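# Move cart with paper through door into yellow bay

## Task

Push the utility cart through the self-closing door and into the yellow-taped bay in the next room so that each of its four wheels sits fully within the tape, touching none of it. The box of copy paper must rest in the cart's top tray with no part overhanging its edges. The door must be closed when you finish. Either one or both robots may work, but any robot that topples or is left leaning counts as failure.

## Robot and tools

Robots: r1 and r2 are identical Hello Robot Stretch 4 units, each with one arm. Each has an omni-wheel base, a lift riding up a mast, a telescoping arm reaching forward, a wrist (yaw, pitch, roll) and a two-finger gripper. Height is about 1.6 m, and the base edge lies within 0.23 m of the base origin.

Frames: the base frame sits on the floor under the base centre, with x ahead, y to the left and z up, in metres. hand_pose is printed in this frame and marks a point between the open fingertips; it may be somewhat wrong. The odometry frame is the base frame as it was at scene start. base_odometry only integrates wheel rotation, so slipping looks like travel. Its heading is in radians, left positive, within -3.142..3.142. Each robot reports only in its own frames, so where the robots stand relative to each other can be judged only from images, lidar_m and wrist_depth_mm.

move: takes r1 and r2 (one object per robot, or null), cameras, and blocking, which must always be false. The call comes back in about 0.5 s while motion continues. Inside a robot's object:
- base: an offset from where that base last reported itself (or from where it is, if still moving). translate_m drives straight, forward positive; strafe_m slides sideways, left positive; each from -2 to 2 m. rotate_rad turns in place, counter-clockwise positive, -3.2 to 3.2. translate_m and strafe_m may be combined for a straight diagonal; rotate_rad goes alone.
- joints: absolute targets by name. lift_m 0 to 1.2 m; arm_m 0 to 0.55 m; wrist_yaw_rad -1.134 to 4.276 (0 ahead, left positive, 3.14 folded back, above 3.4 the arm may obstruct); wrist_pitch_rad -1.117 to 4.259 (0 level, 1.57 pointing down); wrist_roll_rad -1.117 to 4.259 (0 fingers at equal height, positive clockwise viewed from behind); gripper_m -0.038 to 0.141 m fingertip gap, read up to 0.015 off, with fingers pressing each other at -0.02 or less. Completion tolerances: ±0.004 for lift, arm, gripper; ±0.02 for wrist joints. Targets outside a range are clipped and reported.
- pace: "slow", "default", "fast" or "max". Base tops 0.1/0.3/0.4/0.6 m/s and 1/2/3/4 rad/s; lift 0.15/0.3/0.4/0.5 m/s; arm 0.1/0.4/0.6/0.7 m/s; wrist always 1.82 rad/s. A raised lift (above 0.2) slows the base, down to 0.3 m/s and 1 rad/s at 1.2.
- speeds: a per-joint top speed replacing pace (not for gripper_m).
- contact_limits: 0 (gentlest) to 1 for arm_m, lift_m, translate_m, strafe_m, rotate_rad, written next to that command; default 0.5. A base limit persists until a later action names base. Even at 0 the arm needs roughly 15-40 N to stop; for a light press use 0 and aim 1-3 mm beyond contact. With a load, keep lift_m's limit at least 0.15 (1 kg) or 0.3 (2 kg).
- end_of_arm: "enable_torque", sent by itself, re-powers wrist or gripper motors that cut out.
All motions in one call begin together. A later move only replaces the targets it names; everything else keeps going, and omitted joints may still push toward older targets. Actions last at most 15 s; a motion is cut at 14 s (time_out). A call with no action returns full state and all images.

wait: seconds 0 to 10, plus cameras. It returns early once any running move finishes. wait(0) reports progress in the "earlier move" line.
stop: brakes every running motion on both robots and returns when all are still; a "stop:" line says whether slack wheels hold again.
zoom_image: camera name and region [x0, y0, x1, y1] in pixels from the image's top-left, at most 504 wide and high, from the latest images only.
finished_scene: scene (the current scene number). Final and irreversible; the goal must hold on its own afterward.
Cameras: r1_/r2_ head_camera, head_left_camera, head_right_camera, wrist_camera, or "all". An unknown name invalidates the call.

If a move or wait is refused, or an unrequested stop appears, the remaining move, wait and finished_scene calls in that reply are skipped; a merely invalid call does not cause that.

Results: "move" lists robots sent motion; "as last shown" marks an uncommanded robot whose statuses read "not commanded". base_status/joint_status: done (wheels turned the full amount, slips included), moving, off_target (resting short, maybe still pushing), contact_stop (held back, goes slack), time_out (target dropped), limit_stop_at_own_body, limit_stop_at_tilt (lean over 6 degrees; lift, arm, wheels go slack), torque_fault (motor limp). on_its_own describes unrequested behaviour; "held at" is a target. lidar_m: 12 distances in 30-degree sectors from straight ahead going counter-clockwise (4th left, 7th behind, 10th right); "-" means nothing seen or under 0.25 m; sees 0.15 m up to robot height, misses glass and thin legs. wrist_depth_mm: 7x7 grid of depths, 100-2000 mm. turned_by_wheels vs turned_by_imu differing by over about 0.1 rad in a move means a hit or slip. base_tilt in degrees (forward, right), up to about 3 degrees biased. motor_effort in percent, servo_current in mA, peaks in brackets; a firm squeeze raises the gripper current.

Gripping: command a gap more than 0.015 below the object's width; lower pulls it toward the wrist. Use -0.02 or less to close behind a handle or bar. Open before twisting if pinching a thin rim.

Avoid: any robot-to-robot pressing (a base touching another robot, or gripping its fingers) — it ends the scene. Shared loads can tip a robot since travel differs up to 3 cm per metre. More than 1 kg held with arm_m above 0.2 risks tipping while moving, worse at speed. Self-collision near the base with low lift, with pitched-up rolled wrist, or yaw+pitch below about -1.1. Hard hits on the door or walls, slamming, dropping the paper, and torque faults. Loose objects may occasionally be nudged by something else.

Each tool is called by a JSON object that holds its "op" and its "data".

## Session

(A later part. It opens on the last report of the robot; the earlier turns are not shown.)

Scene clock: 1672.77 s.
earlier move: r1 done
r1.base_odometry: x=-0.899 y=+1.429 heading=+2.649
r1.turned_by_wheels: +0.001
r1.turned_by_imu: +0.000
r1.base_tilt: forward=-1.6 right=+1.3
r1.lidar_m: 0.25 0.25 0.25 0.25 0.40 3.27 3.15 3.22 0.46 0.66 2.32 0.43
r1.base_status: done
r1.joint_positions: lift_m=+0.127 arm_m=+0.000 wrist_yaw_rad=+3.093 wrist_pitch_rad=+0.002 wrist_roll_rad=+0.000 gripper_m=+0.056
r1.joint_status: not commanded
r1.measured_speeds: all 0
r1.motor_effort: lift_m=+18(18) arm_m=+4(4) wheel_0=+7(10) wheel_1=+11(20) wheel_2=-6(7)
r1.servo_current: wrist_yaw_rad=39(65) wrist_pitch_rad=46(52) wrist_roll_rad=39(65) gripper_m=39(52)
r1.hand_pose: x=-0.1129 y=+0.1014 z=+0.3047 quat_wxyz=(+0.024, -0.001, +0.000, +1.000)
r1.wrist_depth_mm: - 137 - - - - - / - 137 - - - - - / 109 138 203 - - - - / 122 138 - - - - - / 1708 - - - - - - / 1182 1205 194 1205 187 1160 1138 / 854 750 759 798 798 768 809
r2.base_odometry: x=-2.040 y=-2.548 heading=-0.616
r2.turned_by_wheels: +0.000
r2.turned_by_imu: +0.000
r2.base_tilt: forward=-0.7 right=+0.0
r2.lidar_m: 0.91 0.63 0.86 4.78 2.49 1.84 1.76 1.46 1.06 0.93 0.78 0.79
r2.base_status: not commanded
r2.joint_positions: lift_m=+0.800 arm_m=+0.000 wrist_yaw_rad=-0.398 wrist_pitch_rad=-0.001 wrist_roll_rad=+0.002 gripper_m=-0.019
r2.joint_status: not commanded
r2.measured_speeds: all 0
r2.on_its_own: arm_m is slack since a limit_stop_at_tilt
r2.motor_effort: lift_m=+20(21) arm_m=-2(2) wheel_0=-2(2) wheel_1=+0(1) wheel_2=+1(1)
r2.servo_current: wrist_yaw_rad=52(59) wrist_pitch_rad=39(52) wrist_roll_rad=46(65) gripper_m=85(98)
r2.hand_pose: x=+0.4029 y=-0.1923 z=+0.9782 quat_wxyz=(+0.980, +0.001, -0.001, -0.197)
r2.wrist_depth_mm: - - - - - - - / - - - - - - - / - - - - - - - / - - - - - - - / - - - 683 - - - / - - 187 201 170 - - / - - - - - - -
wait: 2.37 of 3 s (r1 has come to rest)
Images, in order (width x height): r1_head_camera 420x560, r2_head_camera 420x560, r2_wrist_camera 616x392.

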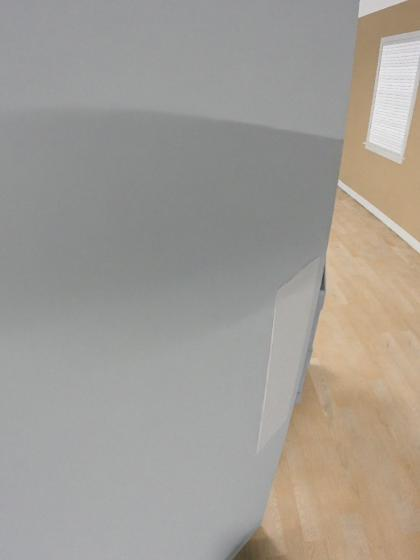

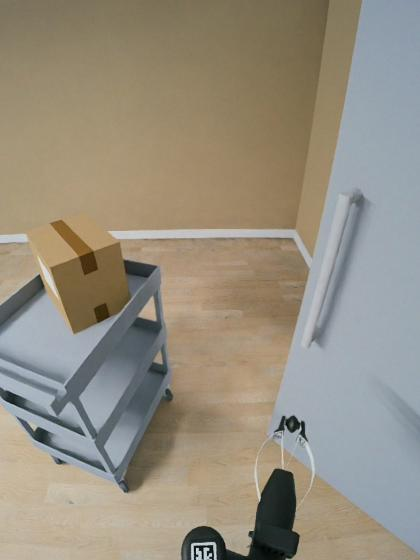

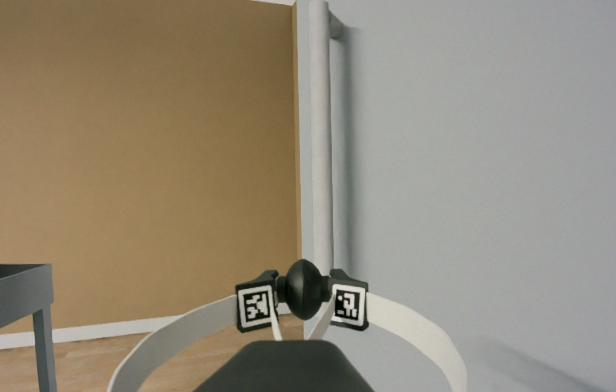

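{"op": "move", "data": {"blocking": false, "r1": {"base":{"strafe_m":0.19},"pace":"slow","contact_limits":{"strafe_m":0.9}}, "r2": {"joints":{"gripper_m":0.09}}}}

{"op": "wait", "data": {"seconds": 2.2}}

{"op": "wait", "data": {"seconds": 1.3, "cameras": ["r2_wrist_camera"]}}

{"op": "move", "data": {"blocking": false, "r2": {"base":{"translate_m":0.12},"pace":"slow"}}}

{"op": "wait", "data": {"seconds": 3, "cameras": ["r2_wrist_camera"]}}

Scene clock: 1682.13 s.
move: r1 moving; r2 moving
r1.base_odometry: x=-0.906 y=+1.416 heading=+2.648
r1.turned_by_wheels: +0.000
r1.turned_by_imu: +0.000
r1.base_tilt: forward=-1.6 right=+1.3
r1.lidar_m: 0.25 0.25 0.25 0.25 0.40 3.22 3.15 3.21 0.46 0.63 2.34 0.49
r1.base_status: strafe_m moving
r1.joint_positions: lift_m=+0.127 arm_m=+0.000 wrist_yaw_rad=+3.093 wrist_pitch_rad=+0.002 wrist_roll_rad=+0.000 gripper_m=+0.056
r1.joint_status: not commanded
r1.measured_speeds: translate_m=+0.000 strafe_m=+0.057 rotate_rad=+0.000 lift_m=+0.000 arm_m=+0.000 wrist_yaw_rad=+0.000 wrist_pitch_rad=+0.000 wrist_roll_rad=+0.000
r1.motor_effort: lift_m=+18(18) arm_m=+4(4) wheel_0=-17(17) wheel_1=+20(20) wheel_2=-8(10)
r1.servo_current: wrist_yaw_rad=46(59) wrist_pitch_rad=46(46) wrist_roll_rad=52(59) gripper_m=39(46)
r1.contact_limits: strafe_m 0.9
r1.hand_pose: x=-0.1129 y=+0.1014 z=+0.3047 quat_wxyz=(+0.024, -0.001, +0.000, +1.000)
r1.wrist_depth_mm: - 136 - - - - - / - 137 - - - - - / 109 138 203 - - - - / 125 138 - - - - - / 1756 - - - - - - / 1182 1205 194 1205 187 1160 1118 / 842 759 750 798 798 768 820
r2.base_odometry: x=-2.040 y=-2.548 heading=-0.616
r2.turned_by_wheels: +0.000
r2.turned_by_imu: +0.000
r2.base_tilt: forward=-0.7 right=+0.0
r2.lidar_m: 0.92 0.65 0.85 4.78 2.52 1.85 1.76 1.43 1.05 0.93 0.77 0.78
r2.base_status: not commanded
r2.joint_positions: lift_m=+0.800 arm_m=+0.000 wrist_yaw_rad=-0.398 wrist_pitch_rad=-0.001 wrist_roll_rad=+0.002 gripper_m=+0.005
r2.joint_status: gripper_m moving
r2.measured_speeds: all 0
r2.on_its_own: arm_m is slack since a limit_stop_at_tilt
r2.motor_effort: lift_m=+20(21) arm_m=-2(2) wheel_0=-2(2) wheel_1=+0(0) wheel_2=+1(1)
r2.servo_current: wrist_yaw_rad=59(65) wrist_pitch_rad=33(46) wrist_roll_rad=46(52) gripper_m=91(91)
r2.hand_pose: x=+0.4029 y=-0.1923 z=+0.9782 quat_wxyz=(+0.980, +0.001, -0.001, -0.197)
r2.wrist_depth_mm: - - - 654 - - - / - - - 661 - - - / - - - 654 - - - / - - - - - - - / - - - - - - - / - - - 193 173 - - / - - 1983 - - - -
pictures: none

Scene clock: 1683.47 s.
earlier move: r1 moving; r2 done
r1.base_odometry: x=-0.965 y=+1.306 heading=+2.648
r1.turned_by_wheels: +0.000
r1.turned_by_imu: +0.001
r1.base_tilt: forward=-1.6 right=+1.2
r1.lidar_m: 0.28 0.25 - 0.25 0.30 3.36 3.16 3.23 0.59 0.62 2.46 1.08
r1.base_status: strafe_m moving
r1.joint_positions: lift_m=+0.127 arm_m=+0.000 wrist_yaw_rad=+3.093 wrist_pitch_rad=+0.002 wrist_roll_rad=+0.000 gripper_m=+0.056
r1.joint_status: not commanded
r1.measured_speeds: translate_m=+0.000 strafe_m=+0.099 rotate_rad=-0.002 lift_m=+0.000 arm_m=+0.000 wrist_yaw_rad=+0.000 wrist_pitch_rad=+0.000 wrist_roll_rad=+0.000
r1.motor_effort: lift_m=+18(18) arm_m=+4(4) wheel_0=-17(21) wheel_1=+15(21) wheel_2=-8(10)
r1.servo_current: wrist_yaw_rad=52(65) wrist_pitch_rad=46(52) wrist_roll_rad=46(72) gripper_m=39(52)
r1.contact_limits: strafe_m 0.9
r1.hand_pose: x=-0.1129 y=+0.1014 z=+0.3047 quat_wxyz=(+0.024, -0.001, +0.000, +1.000)
r1.wrist_depth_mm: - 137 - - - - 477 / - 137 - - - - 480 / 109 138 203 - - - 484 / 126 138 - - - - 480 / 1661 - - - - - 488 / 1182 1182 191 1182 187 1160 484 / 866 759 759 798 798 778 488
r2.base_odometry: x=-2.040 y=-2.548 heading=-0.616
r2.turned_by_wheels: +0.000
r2.turned_by_imu: +0.000
r2.base_tilt: forward=-0.7 right=+0.1
r2.lidar_m: 0.91 0.65 0.83 4.80 2.51 1.83 1.76 1.44 1.03 0.87 0.66 0.61
r2.base_status: not commanded
r2.joint_positions: lift_m=+0.800 arm_m=+0.000 wrist_yaw_rad=-0.398 wrist_pitch_rad=-0.001 wrist_roll_rad=+0.002 gripper_m=+0.090
r2.joint_status: all done
r2.measured_speeds: all 0
r2.on_its_own: arm_m is slack since a limit_stop_at_tilt
r2.motor_effort: lift_m=+20(21) arm_m=-2(2) wheel_0=-2(2) wheel_1=+0(1) wheel_2=+1(1)
r2.servo_current: wrist_yaw_rad=39(65) wrist_pitch_rad=33(46) wrist_roll_rad=59(59) gripper_m=52(111)
r2.hand_pose: x=+0.4029 y=-0.1923 z=+0.9782 quat_wxyz=(+0.980, +0.001, -0.001, -0.197)
r2.wrist_depth_mm: - - - 384 - 399 382 / - - - 387 - 399 384 / - - - 384 - 402 387 / - - - 389 - 404 387 / - - - 387 - 402 392 / - - 191 387 187 402 394 / - - - - - - 397
wait: 1.33 of 2.2 s (r2 has come to rest)
pictures: none

Scene clock: 1684.67 s.
earlier move: r1 done
r1.base_odometry: x=-0.989 y=+1.262 heading=+2.648
r1.turned_by_wheels: +0.000
r1.turned_by_imu: +0.000
r1.base_tilt: forward=-1.6 right=+1.3
r1.lidar_m: 0.32 0.25 - 0.25 0.26 3.33 3.18 3.24 0.62 0.66 2.54 1.10
r1.base_status: done
r1.joint_positions: lift_m=+0.127 arm_m=+0.000 wrist_yaw_rad=+3.093 wrist_pitch_rad=+0.002 wrist_roll_rad=+0.000 gripper_m=+0.056
r1.joint_status: not commanded
r1.measured_speeds: all 0
r1.motor_effort: lift_m=+18(18) arm_m=+4(4) wheel_0=-17(21) wheel_1=+10(21) wheel_2=-7(10)
r1.servo_current: wrist_yaw_rad=59(65) wrist_pitch_rad=46(52) wrist_roll_rad=39(72) gripper_m=46(52)
r1.contact_limits: strafe_m 0.9
r1.hand_pose: x=-0.1129 y=+0.1014 z=+0.3047 quat_wxyz=(+0.024, -0.001, +0.000, +1.000)
r1.wrist_depth_mm: - 137 - - - - 375 / - 137 - - - - 415 / 109 137 203 - - - 421 / 126 138 - - - - 342 / 1708 1921 - - - - 421 / 1229 1205 193 1205 187 1138 421 / 854 759 759 798 788 691 424
r2.base_odometry: x=-2.040 y=-2.548 heading=-0.616
r2.turned_by_wheels: +0.000
r2.turned_by_imu: +0.000
r2.base_tilt: forward=-0.7 right=+0.0
r2.lidar_m: 0.62 0.63 0.86 4.80 2.51 1.85 1.75 1.43 1.07 0.82 0.60 0.50
r2.base_status: not commanded
r2.joint_positions: lift_m=+0.800 arm_m=+0.000 wrist_yaw_rad=-0.398 wrist_pitch_rad=-0.001 wrist_roll_rad=+0.002 gripper_m=+0.090
r2.joint_status: all done
r2.measured_speeds: all 0
r2.on_its_own: arm_m is slack since a limit_stop_at_tilt
r2.motor_effort: lift_m=+20(21) arm_m=-2(2) wheel_0=-2(2) wheel_1=+0(1) wheel_2=+1(1)
r2.servo_current: wrist_yaw_rad=52(72) wrist_pitch_rad=39(46) wrist_roll_rad=52(59) gripper_m=52(111)
r2.hand_pose: x=+0.4029 y=-0.1923 z=+0.9782 quat_wxyz=(+0.980, +0.001, -0.001, -0.197)
r2.wrist_depth_mm: - - 370 357 340 330 322 / - - 370 357 347 332 325 / - - 370 359 347 332 325 / - - 375 362 347 338 327 / - - 377 362 349 338 327 / - - 194 364 191 338 330 / - - 384 - 351 340 332
wait: 1.20 of 1.3 s (r1 has come to rest)
Images, in order (width x height): r2_wrist_camera 616x392.

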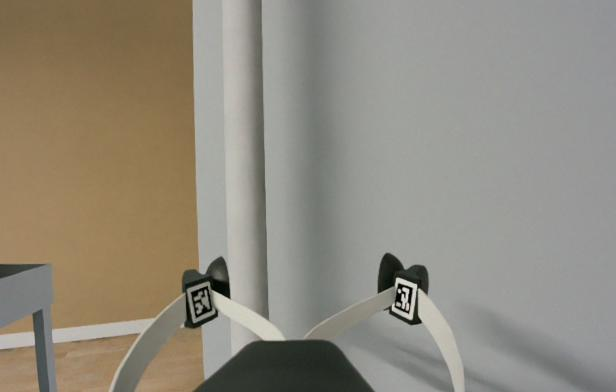

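Scene clock: 1685.17 s.
move: r2 moving
r1: as last shown
r1.motor_effort: lift_m=+18(18) arm_m=+4(4) wheel_0=-17(17) wheel_1=+10(11) wheel_2=-7(7)
r1.contact_limits: strafe_m 0.9
r2.base_odometry: x=-2.030 y=-2.555 heading=-0.615
r2.turned_by_wheels: +0.000
r2.turned_by_imu: +0.000
r2.base_tilt: forward=-0.6 right=+0.1
r2.lidar_m: 0.59 0.63 0.87 4.78 2.51 1.87 1.79 1.43 1.07 0.79 0.59 0.49
r2.base_status: translate_m moving
r2.joint_positions: lift_m=+0.800 arm_m=+0.000 wrist_yaw_rad=-0.398 wrist_pitch_rad=-0.001 wrist_roll_rad=+0.002 gripper_m=+0.090
r2.joint_status: not commanded
r2.measured_speeds: translate_m=+0.049 strafe_m=+0.000 rotate_rad=+0.002 lift_m=+0.000 arm_m=+0.000 wrist_yaw_rad=+0.000 wrist_pitch_rad=+0.000 wrist_roll_rad=+0.000
r2.on_its_own: arm_m is slack since a limit_stop_at_tilt
r2.motor_effort: lift_m=+20(21) arm_m=-2(2) wheel_0=+3(7) wheel_1=+5(6) wheel_2=-9(10)
r2.servo_current: wrist_yaw_rad=52(59) wrist_pitch_rad=39(46) wrist_roll_rad=46(52) gripper_m=52(52)
r2.hand_pose: x=+0.4029 y=-0.1923 z=+0.9782 quat_wxyz=(+0.980, +0.001, -0.001, -0.197)
r2.wrist_depth_mm: - - 359 345 332 322 314 / - - 359 345 336 324 315 / - - 362 349 336 325 317 / - - 364 349 340 327 319 / - - 366 353 342 329 320 / - - 193 353 191 329 322 / - - 373 - 340 329 322
pictures: none

Scene clock: 1687.17 s.
earlier move: r2 done
r1.base_odometry: x=-0.989 y=+1.262 heading=+2.648
r1.turned_by_wheels: +0.000
r1.turned_by_imu: +0.000
r1.base_tilt: forward=-1.6 right=+1.3
r1.lidar_m: 0.32 0.25 - 0.25 0.25 3.34 3.19 3.21 0.62 0.64 2.51 1.09
r1.base_status: not commanded
r1.joint_positions: lift_m=+0.127 arm_m=+0.000 wrist_yaw_rad=+3.093 wrist_pitch_rad=+0.002 wrist_roll_rad=+0.000 gripper_m=+0.056
r1.joint_status: not commanded
r1.measured_speeds: all 0
r1.motor_effort: lift_m=+18(18) arm_m=+4(4) wheel_0=-16(17) wheel_1=+10(11) wheel_2=-7(7)
r1.servo_current: wrist_yaw_rad=59(65) wrist_pitch_rad=46(52) wrist_roll_rad=52(65) gripper_m=39(52)
r1.contact_limits: strafe_m 0.9
r1.hand_pose: x=-0.1129 y=+0.1014 z=+0.3047 quat_wxyz=(+0.024, -0.001, +0.000, +1.000)
r1.wrist_depth_mm: - 137 - - - - 377 / - 137 - - - - 415 / 109 138 203 - - - 418 / 126 138 - - - - 343 / 1708 1983 - - - - 424 / 1182 1205 193 1182 186 1160 421 / 854 750 768 809 788 691 424
r2.base_odometry: x=-1.942 y=-2.617 heading=-0.615
r2.turned_by_wheels: +0.000
r2.turned_by_imu: +0.000
r2.base_tilt: forward=-0.7 right=+0.1
r2.lidar_m: 0.88 0.53 0.61 4.79 2.67 1.98 1.89 1.43 1.07 0.67 0.48 0.37
r2.base_status: done
r2.joint_positions: lift_m=+0.800 arm_m=+0.000 wrist_yaw_rad=-0.398 wrist_pitch_rad=-0.001 wrist_roll_rad=+0.002 gripper_m=+0.090
r2.joint_status: not commanded
r2.measured_speeds: all 0
r2.on_its_own: arm_m is slack since a limit_stop_at_tilt
r2.motor_effort: lift_m=+20(21) arm_m=-2(2) wheel_0=+5(7) wheel_1=+4(8) wheel_2=-6(10)
r2.servo_current: wrist_yaw_rad=52(59) wrist_pitch_rad=39(52) wrist_roll_rad=65(65) gripper_m=52(59)
r2.hand_pose: x=+0.4029 y=-0.1923 z=+0.9782 quat_wxyz=(+0.980, +0.001, -0.001, -0.197)
r2.wrist_depth_mm: - - 263 176 244 236 228 / - - 263 185 245 236 230 / - - 266 178 246 236 231 / - - 266 179 248 238 232 / - - 267 179 248 240 233 / - - 194 179 198 240 235 / - - 1808 - 249 241 236
wait: 2.00 of 3 s (r2 has come to rest)
Images, in order (width x height): r2_wrist_camera 616x392.

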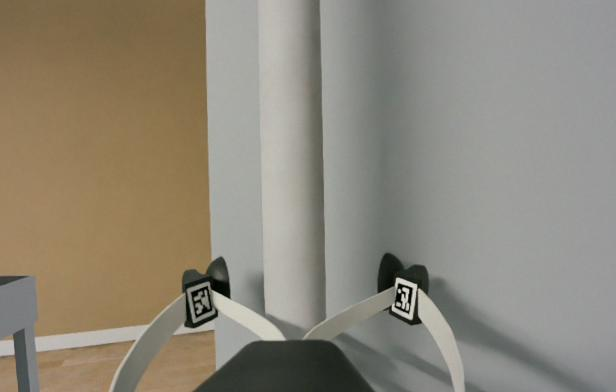

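{"op": "move", "data": {"blocking": false, "r2": {"base":{"translate_m":0.022},"pace":"slow","contact_limits":{"translate_m":0.2}}}}

{"op": "wait", "data": {"seconds": 1.2}}

{"op": "move", "data": {"blocking": false, "r2": {"joints":{"gripper_m":-0.03}}}}

{"op": "wait", "data": {"seconds": 2, "cameras": ["r2_wrist_camera","r2_head_camera"]}}

Scene clock: 1693.93 s.
move: r2 moving
r1: as last shown
r1.measured_speeds: translate_m=-0.001 strafe_m=-0.001 rotate_rad=+0.001 lift_m=+0.000 arm_m=+0.000 wrist_yaw_rad=+0.000 wrist_pitch_rad=+0.000 wrist_roll_rad=+0.000
r1.motor_effort: lift_m=+18(18) arm_m=+4(4) wheel_0=-17(17) wheel_1=+13(13) wheel_2=-7(7)
r1.contact_limits: strafe_m 0.9
r2.base_odometry: x=-1.932 y=-2.624 heading=-0.615
r2.turned_by_wheels: +0.000
r2.turned_by_imu: +0.001
r2.base_tilt: forward=-0.7 right=+0.1
r2.lidar_m: 0.87 0.53 0.55 4.80 2.66 1.98 1.90 1.43 1.07 0.66 0.48 0.36
r2.base_status: translate_m moving
r2.joint_positions: lift_m=+0.800 arm_m=+0.000 wrist_yaw_rad=-0.403 wrist_pitch_rad=-0.001 wrist_roll_rad=+0.002 gripper_m=+0.090
r2.joint_status: not commanded
r2.measured_speeds: translate_m=+0.045 strafe_m=+0.001 rotate_rad=-0.004 lift_m=+0.000 arm_m=+0.000 wrist_yaw_rad=-0.041 wrist_pitch_rad=+0.000 wrist_roll_rad=+0.000
r2.on_its_own: arm_m is slack since a limit_stop_at_tilt
r2.motor_effort: lift_m=+21(21) arm_m=-1(2) wheel_0=+9(10) wheel_1=+7(7) wheel_2=-11(11)
r2.servo_current: wrist_yaw_rad=39(59) wrist_pitch_rad=46(46) wrist_roll_rad=52(59) gripper_m=46(59)
r2.contact_limits: translate_m 0.2
r2.hand_pose: x=+0.4020 y=-0.1934 z=+0.9782 quat_wxyz=(+0.980, +0.001, -0.001, -0.200)
r2.wrist_depth_mm: - - 254 168 238 231 224 / - - 256 169 237 230 224 / - - 256 169 240 232 227 / - - 259 171 241 234 228 / - - 259 171 242 234 228 / - - 194 171 195 234 230 / - - 1808 - 243 235 232
pictures: none

Scene clock: 1694.63 s.
earlier move: r2 done
r1.base_odometry: x=-0.989 y=+1.262 heading=+2.648
r1.turned_by_wheels: +0.000
r1.turned_by_imu: +0.000
r1.base_tilt: forward=-1.6 right=+1.3
r1.lidar_m: 0.32 0.25 - 0.25 0.26 3.31 3.17 3.21 0.63 0.65 2.51 1.08
r1.base_status: not commanded
r1.joint_positions: lift_m=+0.127 arm_m=+0.000 wrist_yaw_rad=+3.093 wrist_pitch_rad=+0.002 wrist_roll_rad=+0.000 gripper_m=+0.056
r1.joint_status: not commanded
r1.measured_speeds: all 0
r1.motor_effort: lift_m=+18(18) arm_m=+4(4) wheel_0=-21(22) wheel_1=+23(23) wheel_2=-12(12)
r1.servo_current: wrist_yaw_rad=52(65) wrist_pitch_rad=46(46) wrist_roll_rad=59(65) gripper_m=46(46)
r1.contact_limits: strafe_m 0.9
r1.hand_pose: x=-0.1129 y=+0.1014 z=+0.3047 quat_wxyz=(+0.024, -0.001, +0.000, +1.000)
r1.wrist_depth_mm: - 137 - - - - 377 / - 137 - - - - 421 / 109 137 203 - - - 421 / 126 138 - - - - 343 / 1618 1921 - - - - 424 / 1205 1229 191 1205 187 1182 421 / 854 750 759 788 788 699 421
r2.base_odometry: x=-1.924 y=-2.629 heading=-0.615
r2.turned_by_wheels: +0.000
r2.turned_by_imu: +0.000
r2.base_tilt: forward=-0.7 right=+0.1
r2.lidar_m: 0.85 0.53 0.53 4.78 2.68 2.01 1.90 1.44 1.05 0.65 0.45 0.39
r2.base_status: done
r2.joint_positions: lift_m=+0.800 arm_m=+0.000 wrist_yaw_rad=-0.410 wrist_pitch_rad=-0.001 wrist_roll_rad=+0.002 gripper_m=+0.090
r2.joint_status: not commanded
r2.measured_speeds: all 0
r2.on_its_own: arm_m is slack since a limit_stop_at_tilt
r2.motor_effort: lift_m=+20(21) arm_m=-1(2) wheel_0=+10(13) wheel_1=+3(7) wheel_2=-14(15)
r2.servo_current: wrist_yaw_rad=65(65) wrist_pitch_rad=39(46) wrist_roll_rad=52(59) gripper_m=52(59)
r2.contact_limits: translate_m 0.2
r2.hand_pose: x=+0.4005 y=-0.1951 z=+0.9782 quat_wxyz=(+0.979, +0.001, -0.001, -0.203)
r2.wrist_depth_mm: - - 247 161 232 225 220 / - - 248 161 232 227 221 / - - 249 162 234 229 223 / - - 249 163 236 229 223 / - - 251 164 237 229 225 / - - 194 164 191 230 226 / - - 255 - 237 233 228
wait: 0.70 of 1.2 s (r2 has come to rest)
pictures: none

Scene clock: 1695.13 s.
move: r2 moving
r1: as last shown
r1.contact_limits: strafe_m 0.9
r2.base_odometry: x=-1.924 y=-2.630 heading=-0.616
r2.turned_by_wheels: +0.000
r2.turned_by_imu: +0.000
r2.base_tilt: forward=-0.7 right=+0.1
r2.lidar_m: 0.84 0.55 0.53 4.80 2.69 1.99 1.91 1.46 1.05 0.64 0.45 0.36
r2.base_status: not commanded
r2.joint_positions: lift_m=+0.800 arm_m=+0.000 wrist_yaw_rad=-0.413 wrist_pitch_rad=-0.001 wrist_roll_rad=+0.002 gripper_m=+0.072
r2.joint_status: gripper_m moving
r2.measured_speeds: translate_m=+0.000 strafe_m=+0.000 rotate_rad=-0.001 lift_m=+0.000 arm_m=+0.000 wrist_yaw_rad=-0.015 wrist_pitch_rad=+0.000 wrist_roll_rad=+0.000
r2.on_its_own: arm_m is slack since a limit_stop_at_tilt
r2.motor_effort: lift_m=+20(20) arm_m=+0(1) wheel_0=+9(10) wheel_1=+3(3) wheel_2=-14(14)
r2.servo_current: wrist_yaw_rad=59(78) wrist_pitch_rad=39(46) wrist_roll_rad=52(52) gripper_m=124(124)
r2.contact_limits: translate_m 0.2
r2.hand_pose: x=+0.4000 y=-0.1957 z=+0.9782 quat_wxyz=(+0.979, +0.001, -0.001, -0.205)
r2.wrist_depth_mm: - - 245 160 232 226 221 / - - 247 164 233 226 223 / - - 249 164 235 228 223 / - - 249 165 236 229 224 / - - 251 166 236 231 226 / - - 191 167 192 231 227 / - - 255 - 238 234 229
pictures: none

Scene clock: 1696.53 s.
earlier move: r2 done
r1.base_odometry: x=-0.989 y=+1.262 heading=+2.648
r1.turned_by_wheels: +0.000
r1.turned_by_imu: +0.000
r1.base_tilt: forward=-1.6 right=+1.3
r1.lidar_m: 0.33 0.25 - 0.25 0.27 3.31 3.18 3.24 0.62 0.64 2.50 1.11
r1.base_status: not commanded
r1.joint_positions: lift_m=+0.127 arm_m=+0.000 wrist_yaw_rad=+3.093 wrist_pitch_rad=+0.002 wrist_roll_rad=+0.000 gripper_m=+0.056
r1.joint_status: not commanded
r1.measured_speeds: all 0
r1.motor_effort: lift_m=+18(18) arm_m=+4(4) wheel_0=-15(22) wheel_1=+9(23) wheel_2=-6(12)
r1.servo_current: wrist_yaw_rad=52(65) wrist_pitch_rad=39(52) wrist_roll_rad=46(65) gripper_m=39(52)
r1.contact_limits: strafe_m 0.9
r1.hand_pose: x=-0.1129 y=+0.1014 z=+0.3047 quat_wxyz=(+0.024, -0.001, +0.000, +1.000)
r1.wrist_depth_mm: - 136 - - - - 377 / - 137 - - - - 415 / 109 138 204 - - - 421 / 126 138 - - - - 342 / 1756 - - - - - 421 / 1205 1205 192 1205 187 1138 424 / 854 750 750 798 798 707 421
r2.base_odometry: x=-1.924 y=-2.630 heading=-0.615
r2.turned_by_wheels: +0.000
r2.turned_by_imu: +0.000
r2.base_tilt: forward=-0.6 right=+0.1
r2.lidar_m: 0.84 0.53 0.53 4.81 2.66 1.97 1.89 1.44 1.04 0.64 0.46 0.36
r2.base_status: not commanded
r2.joint_positions: lift_m=+0.800 arm_m=+0.000 wrist_yaw_rad=-0.404 wrist_pitch_rad=-0.001 wrist_roll_rad=+0.002 gripper_m=-0.029
r2.joint_status: all done
r2.measured_speeds: all 0
r2.on_its_own: arm_m is slack since a limit_stop_at_tilt
r2.motor_effort: lift_m=+20(21) arm_m=+0(1) wheel_0=+2(10) wheel_1=+3(3) wheel_2=-5(14)
r2.servo_current: wrist_yaw_rad=39(91) wrist_pitch_rad=46(46) wrist_roll_rad=52(59) gripper_m=98(234)
r2.contact_limits: translate_m 0.2
r2.hand_pose: x=+0.4017 y=-0.1936 z=+0.9782 quat_wxyz=(+0.980, +0.001, -0.001, -0.200)
r2.wrist_depth_mm: - - 242 154 227 220 214 / - - 243 156 229 220 215 / - - 245 157 229 223 215 / - - 247 158 229 223 218 / - - 249 159 231 224 218 / - - 186 160 180 225 219 / - - 251 - 233 223 221
wait: 1.40 of 2 s (r2 has come to rest)
pictures: r2_head_camera, r2_wrist_camera
Images, in order (width x height): r2_head_camera 420x560, r2_wrist_camera 616x392.

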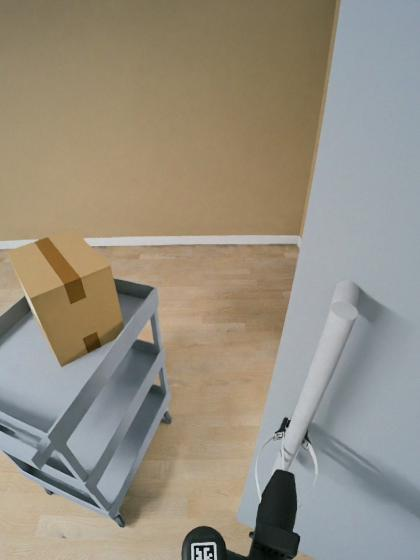

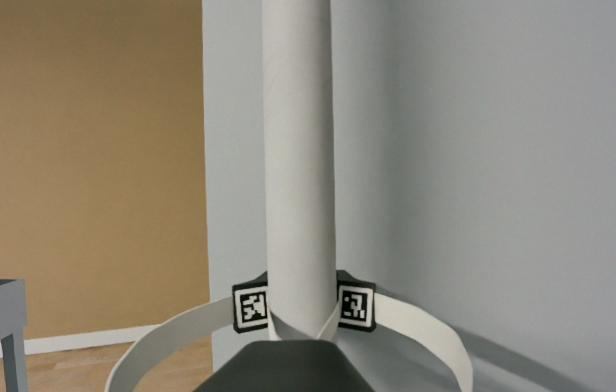

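{"op": "move", "data": {"blocking": false, "r2": {"base":{"translate_m":-0.11},"pace":"slow"}}}

{"op": "wait", "data": {"seconds": 2.5}}

{"op": "move", "data": {"blocking": false, "r1": {"base":{"strafe_m":-0.06},"pace":"slow"}}}

{"op": "wait", "data": {"seconds": 2, "cameras": ["r1_head_camera","r2_head_camera","r2_wrist_camera"]}}

Scene clock: 1701.37 s.
move: r2 moving
r1: as last shown
r1.measured_speeds: translate_m=+0.000 strafe_m=+0.005 rotate_rad=+0.006 lift_m=+0.000 arm_m=+0.000 wrist_yaw_rad=+0.000 wrist_pitch_rad=+0.000 wrist_roll_rad=+0.000
r1.motor_effort: lift_m=+18(18) arm_m=+4(4) wheel_0=-11(15) wheel_1=+8(9) wheel_2=-5(6)
r1.contact_limits: strafe_m 0.9
r2.base_odometry: x=-1.934 y=-2.623 heading=-0.616
r2.turned_by_wheels: +0.000
r2.turned_by_imu: +0.000
r2.base_tilt: forward=-0.6 right=+0.1
r2.lidar_m: 0.87 0.54 0.57 4.78 2.66 1.98 1.91 1.45 1.05 0.66 0.47 0.38
r2.base_status: translate_m moving
r2.joint_positions: lift_m=+0.800 arm_m=+0.000 wrist_yaw_rad=-0.400 wrist_pitch_rad=-0.001 wrist_roll_rad=+0.002 gripper_m=-0.029
r2.joint_status: not commanded
r2.measured_speeds: translate_m=-0.044 strafe_m=-0.002 rotate_rad=+0.005 lift_m=+0.000 arm_m=+0.000 wrist_yaw_rad=+0.039 wrist_pitch_rad=+0.000 wrist_roll_rad=+0.000
r2.on_its_own: arm_m is slack since a limit_stop_at_tilt
r2.motor_effort: lift_m=+20(21) arm_m=+0(1) wheel_0=-10(11) wheel_1=-8(8) wheel_2=+12(12)
r2.servo_current: wrist_yaw_rad=39(52) wrist_pitch_rad=33(46) wrist_roll_rad=46(65) gripper_m=104(111)
r2.hand_pose: x=+0.4025 y=-0.1928 z=+0.9782 quat_wxyz=(+0.980, +0.001, -0.001, -0.199)
r2.wrist_depth_mm: - - 250 162 234 224 218 / - - 253 163 234 225 219 / - - 254 164 235 226 221 / - - 255 167 237 229 223 / - - 256 167 238 229 223 / - - 186 166 179 230 225 / - - 259 - 239 228 225
pictures: none

Scene clock: 1703.27 s.
earlier move: r2 done
r1.base_odometry: x=-0.989 y=+1.262 heading=+2.648
r1.turned_by_wheels: +0.000
r1.turned_by_imu: +0.000
r1.base_tilt: forward=-1.6 right=+1.3
r1.lidar_m: 0.40 0.25 0.25 0.25 0.27 3.35 3.17 3.21 0.63 0.65 2.52 1.08
r1.base_status: not commanded
r1.joint_positions: lift_m=+0.127 arm_m=+0.000 wrist_yaw_rad=+3.093 wrist_pitch_rad=+0.002 wrist_roll_rad=+0.000 gripper_m=+0.056
r1.joint_status: not commanded
r1.measured_speeds: all 0
r1.motor_effort: lift_m=+18(18) arm_m=+4(4) wheel_0=-4(15) wheel_1=+1(9) wheel_2=-3(6)
r1.servo_current: wrist_yaw_rad=65(72) wrist_pitch_rad=46(52) wrist_roll_rad=46(78) gripper_m=52(52)
r1.contact_limits: strafe_m 0.9
r1.hand_pose: x=-0.1129 y=+0.1014 z=+0.3047 quat_wxyz=(+0.024, -0.001, +0.000, +1.000)
r1.wrist_depth_mm: - 137 - - - - 377 / - 137 - - - - 415 / 109 137 203 - - - 421 / 126 138 - - - - 353 / 1708 1983 - - - - 351 / 1205 1205 191 1182 187 1138 424 / 854 759 750 809 788 707 421
r2.base_odometry: x=-2.013 y=-2.566 heading=-0.613
r2.turned_by_wheels: +0.002
r2.turned_by_imu: +0.004
r2.base_tilt: forward=-0.6 right=+0.0
r2.lidar_m: 0.47 0.61 0.81 4.79 2.55 1.89 1.79 1.42 1.07 0.75 0.47 0.37
r2.base_status: done
r2.joint_positions: lift_m=+0.800 arm_m=+0.000 wrist_yaw_rad=-0.376 wrist_pitch_rad=-0.001 wrist_roll_rad=+0.002 gripper_m=-0.029
r2.joint_status: not commanded
r2.measured_speeds: all 0
r2.on_its_own: arm_m is slack since a limit_stop_at_tilt; wrist_yaw_rad is at rest, and its servo_current (143 mA) is outside its rest range (0 to 104 mA)
r2.motor_effort: lift_m=+20(21) arm_m=-1(1) wheel_0=+7(12) wheel_1=-6(8) wheel_2=+24(25)
r2.servo_current: wrist_yaw_rad=143(156) wrist_pitch_rad=39(46) wrist_roll_rad=39(65) gripper_m=104(111)
r2.hand_pose: x=+0.4070 y=-0.1872 z=+0.9782 quat_wxyz=(+0.982, +0.001, -0.001, -0.187)
r2.wrist_depth_mm: - - 245 235 229 224 218 / - - 248 236 231 224 219 / - - 248 236 232 225 221 / - - 250 238 234 228 222 / - - 251 204 235 228 224 / 640 - 178 176 234 229 224 / - 152 255 - 236 229 224
wait: 1.90 of 2.5 s (r2 has come to rest)
pictures: none

Scene clock: 1703.77 s.
move: r1 moving
r1.base_odometry: x=-0.983 y=+1.274 heading=+2.648
r1.turned_by_wheels: +0.000
r1.turned_by_imu: +0.000
r1.base_tilt: forward=-1.6 right=+1.3
r1.lidar_m: 0.44 0.26 0.25 0.25 0.30 3.31 3.20 3.23 0.59 0.66 2.50 1.09
r1.base_status: strafe_m moving
r1.joint_positions: lift_m=+0.127 arm_m=+0.000 wrist_yaw_rad=+3.093 wrist_pitch_rad=+0.002 wrist_roll_rad=+0.000 gripper_m=+0.056
r1.joint_status: not commanded
r1.measured_speeds: translate_m=+0.001 strafe_m=-0.056 rotate_rad=-0.004 lift_m=+0.000 arm_m=+0.000 wrist_yaw_rad=+0.000 wrist_pitch_rad=+0.000 wrist_roll_rad=+0.000
r1.motor_effort: lift_m=+18(18) arm_m=+4(4) wheel_0=+8(8) wheel_1=-5(7) wheel_2=+0(2)
r1.servo_current: wrist_yaw_rad=46(65) wrist_pitch_rad=39(46) wrist_roll_rad=39(65) gripper_m=33(52)
r1.hand_pose: x=-0.1129 y=+0.1014 z=+0.3047 quat_wxyz=(+0.024, -0.001, +0.000, +1.000)
r1.wrist_depth_mm: - 137 - - - - 427 / - 137 - - - - 433 / 109 138 202 - - - 430 / 126 138 - - - - 439 / 1808 1921 - - - - 439 / 1205 1205 191 1205 188 1160 439 / 854 750 750 798 798 778 439
r2: as last shown
r2.turned_by_wheels: +0.000
r2.turned_by_imu: +0.000
r2.on_its_own: arm_m is slack since a limit_stop_at_tilt
r2.motor_effort: lift_m=+20(21) arm_m=-1(1) wheel_0=+7(7) wheel_1=-5(6) wheel_2=+23(24)
pictures: none

Scene clock: 1705.00 s.
earlier move: r1 done
r1.base_odometry: x=-0.961 y=+1.314 heading=+2.648
r1.turned_by_wheels: +0.000
r1.turned_by_imu: +0.000
r1.base_tilt: forward=-1.6 right=+1.3
r1.lidar_m: 0.54 0.32 0.26 0.26 0.34 3.33 3.18 3.22 0.57 0.65 2.46 1.06
r1.base_status: done
r1.joint_positions: lift_m=+0.127 arm_m=+0.000 wrist_yaw_rad=+3.093 wrist_pitch_rad=+0.002 wrist_roll_rad=+0.000 gripper_m=+0.056
r1.joint_status: not commanded
r1.measured_speeds: all 0
r1.motor_effort: lift_m=+18(18) arm_m=+4(4) wheel_0=+3(8) wheel_1=-2(7) wheel_2=+0(2)
r1.servo_current: wrist_yaw_rad=52(72) wrist_pitch_rad=39(52) wrist_roll_rad=39(65) gripper_m=39(52)
r1.hand_pose: x=-0.1129 y=+0.1014 z=+0.3047 quat_wxyz=(+0.024, -0.001, +0.000, +1.000)
r1.wrist_depth_mm: - 137 - - - - 488 / - 137 - - - - - / 109 138 202 - - - - / 126 138 - - - - - / 1708 1983 - - - - 500 / 1205 1205 192 1160 188 1160 500 / 854 759 750 809 798 778 496
r2.base_odometry: x=-2.013 y=-2.566 heading=-0.613
r2.turned_by_wheels: +0.000
r2.turned_by_imu: +0.000
r2.base_tilt: forward=-0.6 right=+0.0
r2.lidar_m: 0.47 0.60 0.83 4.79 2.55 1.89 1.79 1.43 1.04 0.72 0.49 0.40
r2.base_status: not commanded
r2.joint_positions: lift_m=+0.800 arm_m=+0.000 wrist_yaw_rad=-0.376 wrist_pitch_rad=-0.001 wrist_roll_rad=+0.002 gripper_m=-0.029
r2.joint_status: not commanded
r2.measured_speeds: all 0
r2.on_its_own: arm_m is slack since a limit_stop_at_tilt; wrist_yaw_rad is at rest, and its servo_current (137 mA) is outside its rest range (0 to 104 mA)
r2.motor_effort: lift_m=+20(21) arm_m=+0(1) wheel_0=+7(8) wheel_1=-6(6) wheel_2=+24(24)
r2.servo_current: wrist_yaw_rad=137(156) wrist_pitch_rad=46(46) wrist_roll_rad=46(59) gripper_m=98(111)
r2.hand_pose: x=+0.4070 y=-0.1872 z=+0.9782 quat_wxyz=(+0.982, +0.001, -0.001, -0.187)
r2.wrist_depth_mm: - - 246 235 229 224 217 / - - 248 236 231 224 220 / - - 248 236 232 226 221 / - - 251 239 235 227 222 / - - 251 204 235 228 224 / 647 - 178 175 234 229 224 / - 151 255 - 235 229 225
wait: 1.23 of 2 s (r1 has come to rest)
Images, in order (width x height): r1_head_camera 420x560, r2_head_camera 420x560, r2_wrist_camera 616x392.

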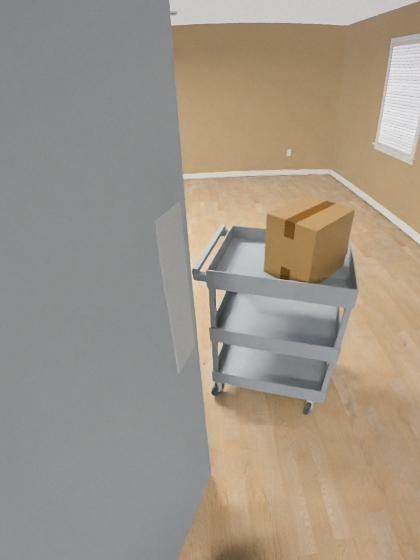

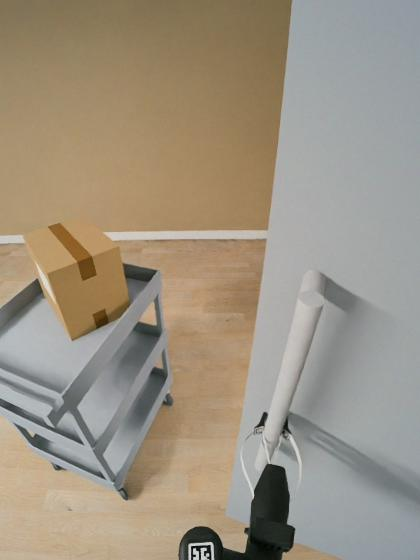

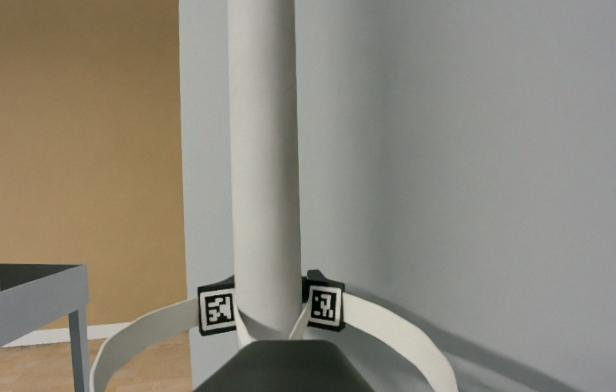

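{"op": "move", "data": {"blocking": false, "r1": {"base":{"translate_m":0.75,"strafe_m":-0.1},"joints":{"lift_m":0.3}}}}

{"op": "wait", "data": {"seconds": 5, "cameras": ["r1_head_camera","r1_head_left_camera","r2_head_camera"]}}

Scene clock: 1717.00 s.
move: r1 moving
r1.base_odometry: x=-0.987 y=+1.333 heading=+2.648
r1.turned_by_wheels: +0.000
r1.turned_by_imu: +0.000
r1.base_tilt: forward=-1.6 right=+1.2
r1.lidar_m: 0.51 0.31 0.26 0.26 0.34 3.37 3.18 3.27 0.58 0.77 2.46 1.05
r1.base_status: translate_m moving; strafe_m moving
r1.joint_positions: lift_m=+0.164 arm_m=+0.000 wrist_yaw_rad=+3.093 wrist_pitch_rad=+0.002 wrist_roll_rad=+0.000 gripper_m=+0.056
r1.joint_status: lift_m moving
r1.measured_speeds: translate_m=+0.122 strafe_m=-0.016 rotate_rad=+0.001 lift_m=+0.146 arm_m=+0.000 wrist_yaw_rad=+0.000 wrist_pitch_rad=+0.000 wrist_roll_rad=+0.000
r1.motor_effort: lift_m=+26(29) arm_m=+4(4) wheel_0=+7(10) wheel_1=+5(5) wheel_2=-10(10)
r1.servo_current: wrist_yaw_rad=46(78) wrist_pitch_rad=46(46) wrist_roll_rad=46(59) gripper_m=39(46)
r1.hand_pose: x=-0.1129 y=+0.1014 z=+0.3421 quat_wxyz=(+0.024, -0.001, +0.000, +1.000)
r1.wrist_depth_mm: - 137 - - - - 496 / - 138 - - - - 496 / 109 137 204 - - - 504 / 126 138 - - - - 500 / 1863 - - - - - 504 / 1281 1255 191 1336 188 1281 508 / 917 831 820 866 866 842 504
r2: as last shown
r2.on_its_own: arm_m is slack since a limit_stop_at_tilt
pictures: none

Scene clock: 1720.50 s.
earlier move: r1 done
r1.base_odometry: x=-1.574 y=+1.757 heading=+2.649
r1.turned_by_wheels: +0.000
r1.turned_by_imu: +0.000
r1.base_tilt: forward=-1.6 right=+1.3
r1.lidar_m: 0.33 0.39 0.54 0.30 0.25 0.40 3.98 1.01 1.27 2.26 0.40 0.33
r1.base_status: done
r1.joint_positions: lift_m=+0.300 arm_m=+0.000 wrist_yaw_rad=+3.093 wrist_pitch_rad=+0.002 wrist_roll_rad=+0.000 gripper_m=+0.056
r1.joint_status: all done
r1.measured_speeds: all 0
r1.motor_effort: lift_m=+24(29) arm_m=+4(4) wheel_0=-1(10) wheel_1=+7(25) wheel_2=+0(12)
r1.servo_current: wrist_yaw_rad=59(78) wrist_pitch_rad=46(46) wrist_roll_rad=52(72) gripper_m=39(52)
r1.hand_pose: x=-0.1129 y=+0.1014 z=+0.4771 quat_wxyz=(+0.024, -0.001, +0.000, +1.000)
r1.wrist_depth_mm: - 138 - - - 290 - / - 137 - - - 297 - / 112 138 222 - - 301 163 / 129 143 - - - 307 163 / - - - - - 264 164 / - 1756 193 1756 188 264 180 / - 1060 1118 154 1138 201 -
r2.base_odometry: x=-2.014 y=-2.566 heading=-0.615
r2.turned_by_wheels: -0.002
r2.turned_by_imu: +0.040
r2.base_tilt: forward=-0.7 right=+0.0
r2.lidar_m: 0.43 0.61 0.90 4.78 2.44 1.85 1.79 1.40 1.06 0.72 0.44 0.35
r2.base_status: not commanded
r2.joint_positions: lift_m=+0.800 arm_m=+0.000 wrist_yaw_rad=-0.397 wrist_pitch_rad=-0.001 wrist_roll_rad=+0.002 gripper_m=-0.029
r2.joint_status: not commanded
r2.measured_speeds: all 0
r2.on_its_own: arm_m is slack since a limit_stop_at_tilt
r2.motor_effort: lift_m=+20(21) arm_m=+4(4) wheel_0=+7(17) wheel_1=-1(6) wheel_2=-3(24)
r2.servo_current: wrist_yaw_rad=26(163) wrist_pitch_rad=46(46) wrist_roll_rad=46(59) gripper_m=65(111)
r2.hand_pose: x=+0.4029 y=-0.1922 z=+0.9782 quat_wxyz=(+0.980, +0.001, -0.001, -0.197)
r2.wrist_depth_mm: - - 234 156 224 219 216 / - - 236 156 225 220 216 / - - 236 156 226 222 219 / - - 237 153 227 222 219 / - - 237 154 229 224 220 / 668 - 181 154 228 225 222 / - 1921 243 - 231 224 222
wait: 3.50 of 5 s (r1 has come to rest)
Images, in order (width x height): r1_head_camera 420x560, r1_head_left_camera 420x672, r2_head_camera 420x560.

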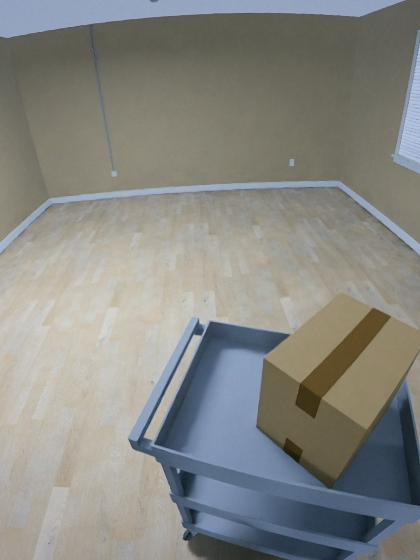

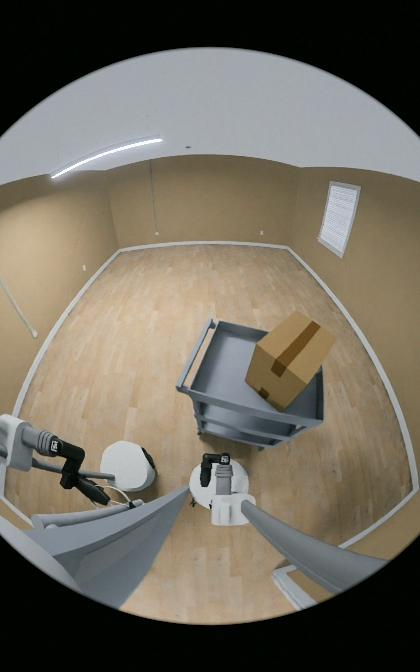

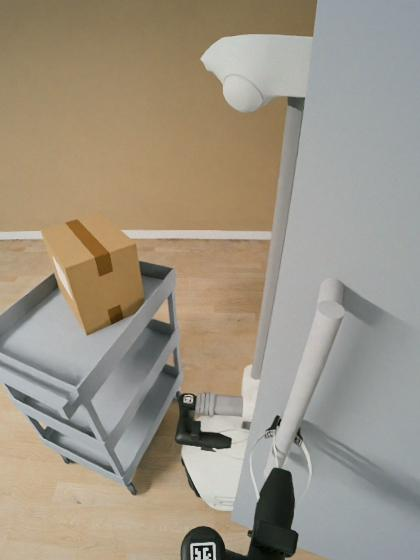

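{"op": "move", "data": {"blocking": false, "r1": {"base":{"translate_m":0.4},"pace":"slow"}}}

{"op": "wait", "data": {"seconds": 5, "cameras": ["r1_head_camera","r2_head_camera"]}}

Scene clock: 1731.57 s.
move: r1 moving
r1.base_odometry: x=-1.585 y=+1.763 heading=+2.650
r1.turned_by_wheels: +0.001
r1.turned_by_imu: +0.000
r1.base_tilt: forward=-1.6 right=+1.3
r1.lidar_m: 0.32 0.40 0.58 0.30 0.25 0.39 3.96 1.02 1.29 2.26 0.37 0.32
r1.base_status: translate_m moving
r1.joint_positions: lift_m=+0.300 arm_m=+0.000 wrist_yaw_rad=+3.093 wrist_pitch_rad=+0.002 wrist_roll_rad=+0.000 gripper_m=+0.056
r1.joint_status: not commanded
r1.measured_speeds: translate_m=+0.049 strafe_m=+0.000 rotate_rad=+0.002 lift_m=+0.000 arm_m=+0.000 wrist_yaw_rad=+0.000 wrist_pitch_rad=+0.000 wrist_roll_rad=+0.000
r1.motor_effort: lift_m=+24(24) arm_m=+4(4) wheel_0=+4(4) wheel_1=+11(11) wheel_2=-7(7)
r1.servo_current: wrist_yaw_rad=59(65) wrist_pitch_rad=52(52) wrist_roll_rad=46(59) gripper_m=33(46)
r1.hand_pose: x=-0.1129 y=+0.1014 z=+0.4771 quat_wxyz=(+0.024, -0.001, +0.000, +1.000)
r1.wrist_depth_mm: - 137 - - - 270 161 / - 138 - - - 276 161 / 111 138 221 - - 282 162 / 129 143 - - - 242 163 / 137 - - - - 285 162 / - 1756 194 1756 188 286 163 / - 1060 1098 153 1160 208 163
r2: as last shown
r2.turned_by_wheels: +0.000
r2.turned_by_imu: +0.000
r2.on_its_own: arm_m is slack since a limit_stop_at_tilt
r2.motor_effort: lift_m=+20(21) arm_m=+3(4) wheel_0=+7(7) wheel_1=-1(1) wheel_2=-2(3)
r2.servo_current: wrist_yaw_rad=52(52) wrist_pitch_rad=39(46) wrist_roll_rad=39(59) gripper_m=59(65)
r2.hand_pose: x=+0.4029 y=-0.1921 z=+0.9782 quat_wxyz=(+0.980, +0.001, -0.001, -0.197)
pictures: none

Scene clock: 1736.33 s.
earlier move: r1 done
r1.base_odometry: x=-1.927 y=+1.946 heading=+2.649
r1.turned_by_wheels: +0.000
r1.turned_by_imu: +0.000
r1.base_tilt: forward=-1.6 right=+1.3
r1.lidar_m: 0.25 0.28 2.66 0.65 0.57 0.46 - 1.37 1.82 0.28 0.25 0.25
r1.base_status: done
r1.joint_positions: lift_m=+0.300 arm_m=+0.000 wrist_yaw_rad=+3.093 wrist_pitch_rad=+0.002 wrist_roll_rad=+0.000 gripper_m=+0.056
r1.joint_status: not commanded
r1.measured_speeds: all 0
r1.motor_effort: lift_m=+24(25) arm_m=+4(4) wheel_0=+4(7) wheel_1=+4(12) wheel_2=-3(10)
r1.servo_current: wrist_yaw_rad=39(72) wrist_pitch_rad=46(52) wrist_roll_rad=46(72) gripper_m=46(46)
r1.hand_pose: x=-0.1129 y=+0.1014 z=+0.4771 quat_wxyz=(+0.024, -0.001, +0.000, +1.000)
r1.wrist_depth_mm: - 137 - - 554 - - / - 137 - - 544 - - / 112 138 221 - 549 - - / 130 143 - - 549 - - / - - - - 549 - - / - 1464 194 1808 187 1537 1499 / 1182 1098 1098 153 1025 1138 1182
r2.base_odometry: x=-2.014 y=-2.566 heading=-0.615
r2.turned_by_wheels: +0.000
r2.turned_by_imu: +0.001
r2.base_tilt: forward=-0.6 right=+0.1
r2.lidar_m: 0.49 0.57 1.14 4.79 2.45 1.84 1.79 1.41 1.06 0.73 0.49 0.37
r2.base_status: not commanded
r2.joint_positions: lift_m=+0.800 arm_m=+0.000 wrist_yaw_rad=-0.392 wrist_pitch_rad=-0.001 wrist_roll_rad=+0.002 gripper_m=-0.029
r2.joint_status: not commanded
r2.measured_speeds: all 0
r2.on_its_own: arm_m is slack since a limit_stop_at_tilt
r2.motor_effort: lift_m=+20(21) arm_m=+1(4) wheel_0=+3(7) wheel_1=-1(1) wheel_2=+3(3)
r2.servo_current: wrist_yaw_rad=52(72) wrist_pitch_rad=33(46) wrist_roll_rad=52(59) gripper_m=59(65)
r2.hand_pose: x=+0.4040 y=-0.1909 z=+0.9782 quat_wxyz=(+0.981, +0.001, -0.001, -0.195)
r2.wrist_depth_mm: - - 246 164 234 229 223 / - - 247 164 236 229 224 / - - 249 165 236 229 225 / - - 250 165 238 231 226 / - - 252 166 238 232 227 / - - 185 166 179 233 229 / - 1983 256 - - 231 229
wait: 4.77 of 5 s (r1 has come to rest)
Images, in order (width x height): r1_head_camera 420x560, r2_head_camera 420x560.

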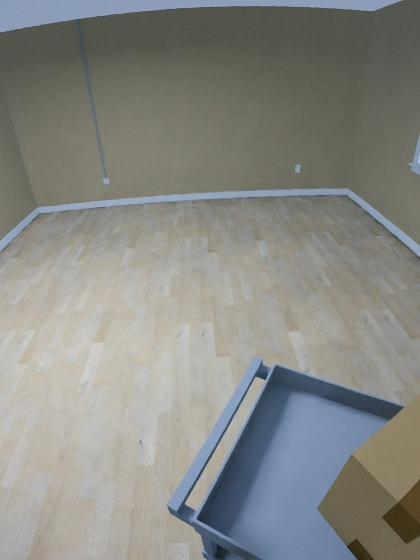

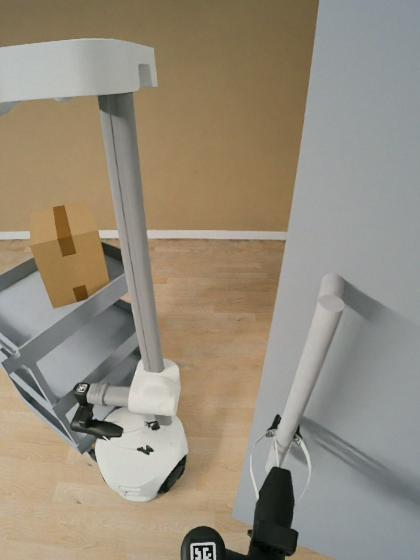

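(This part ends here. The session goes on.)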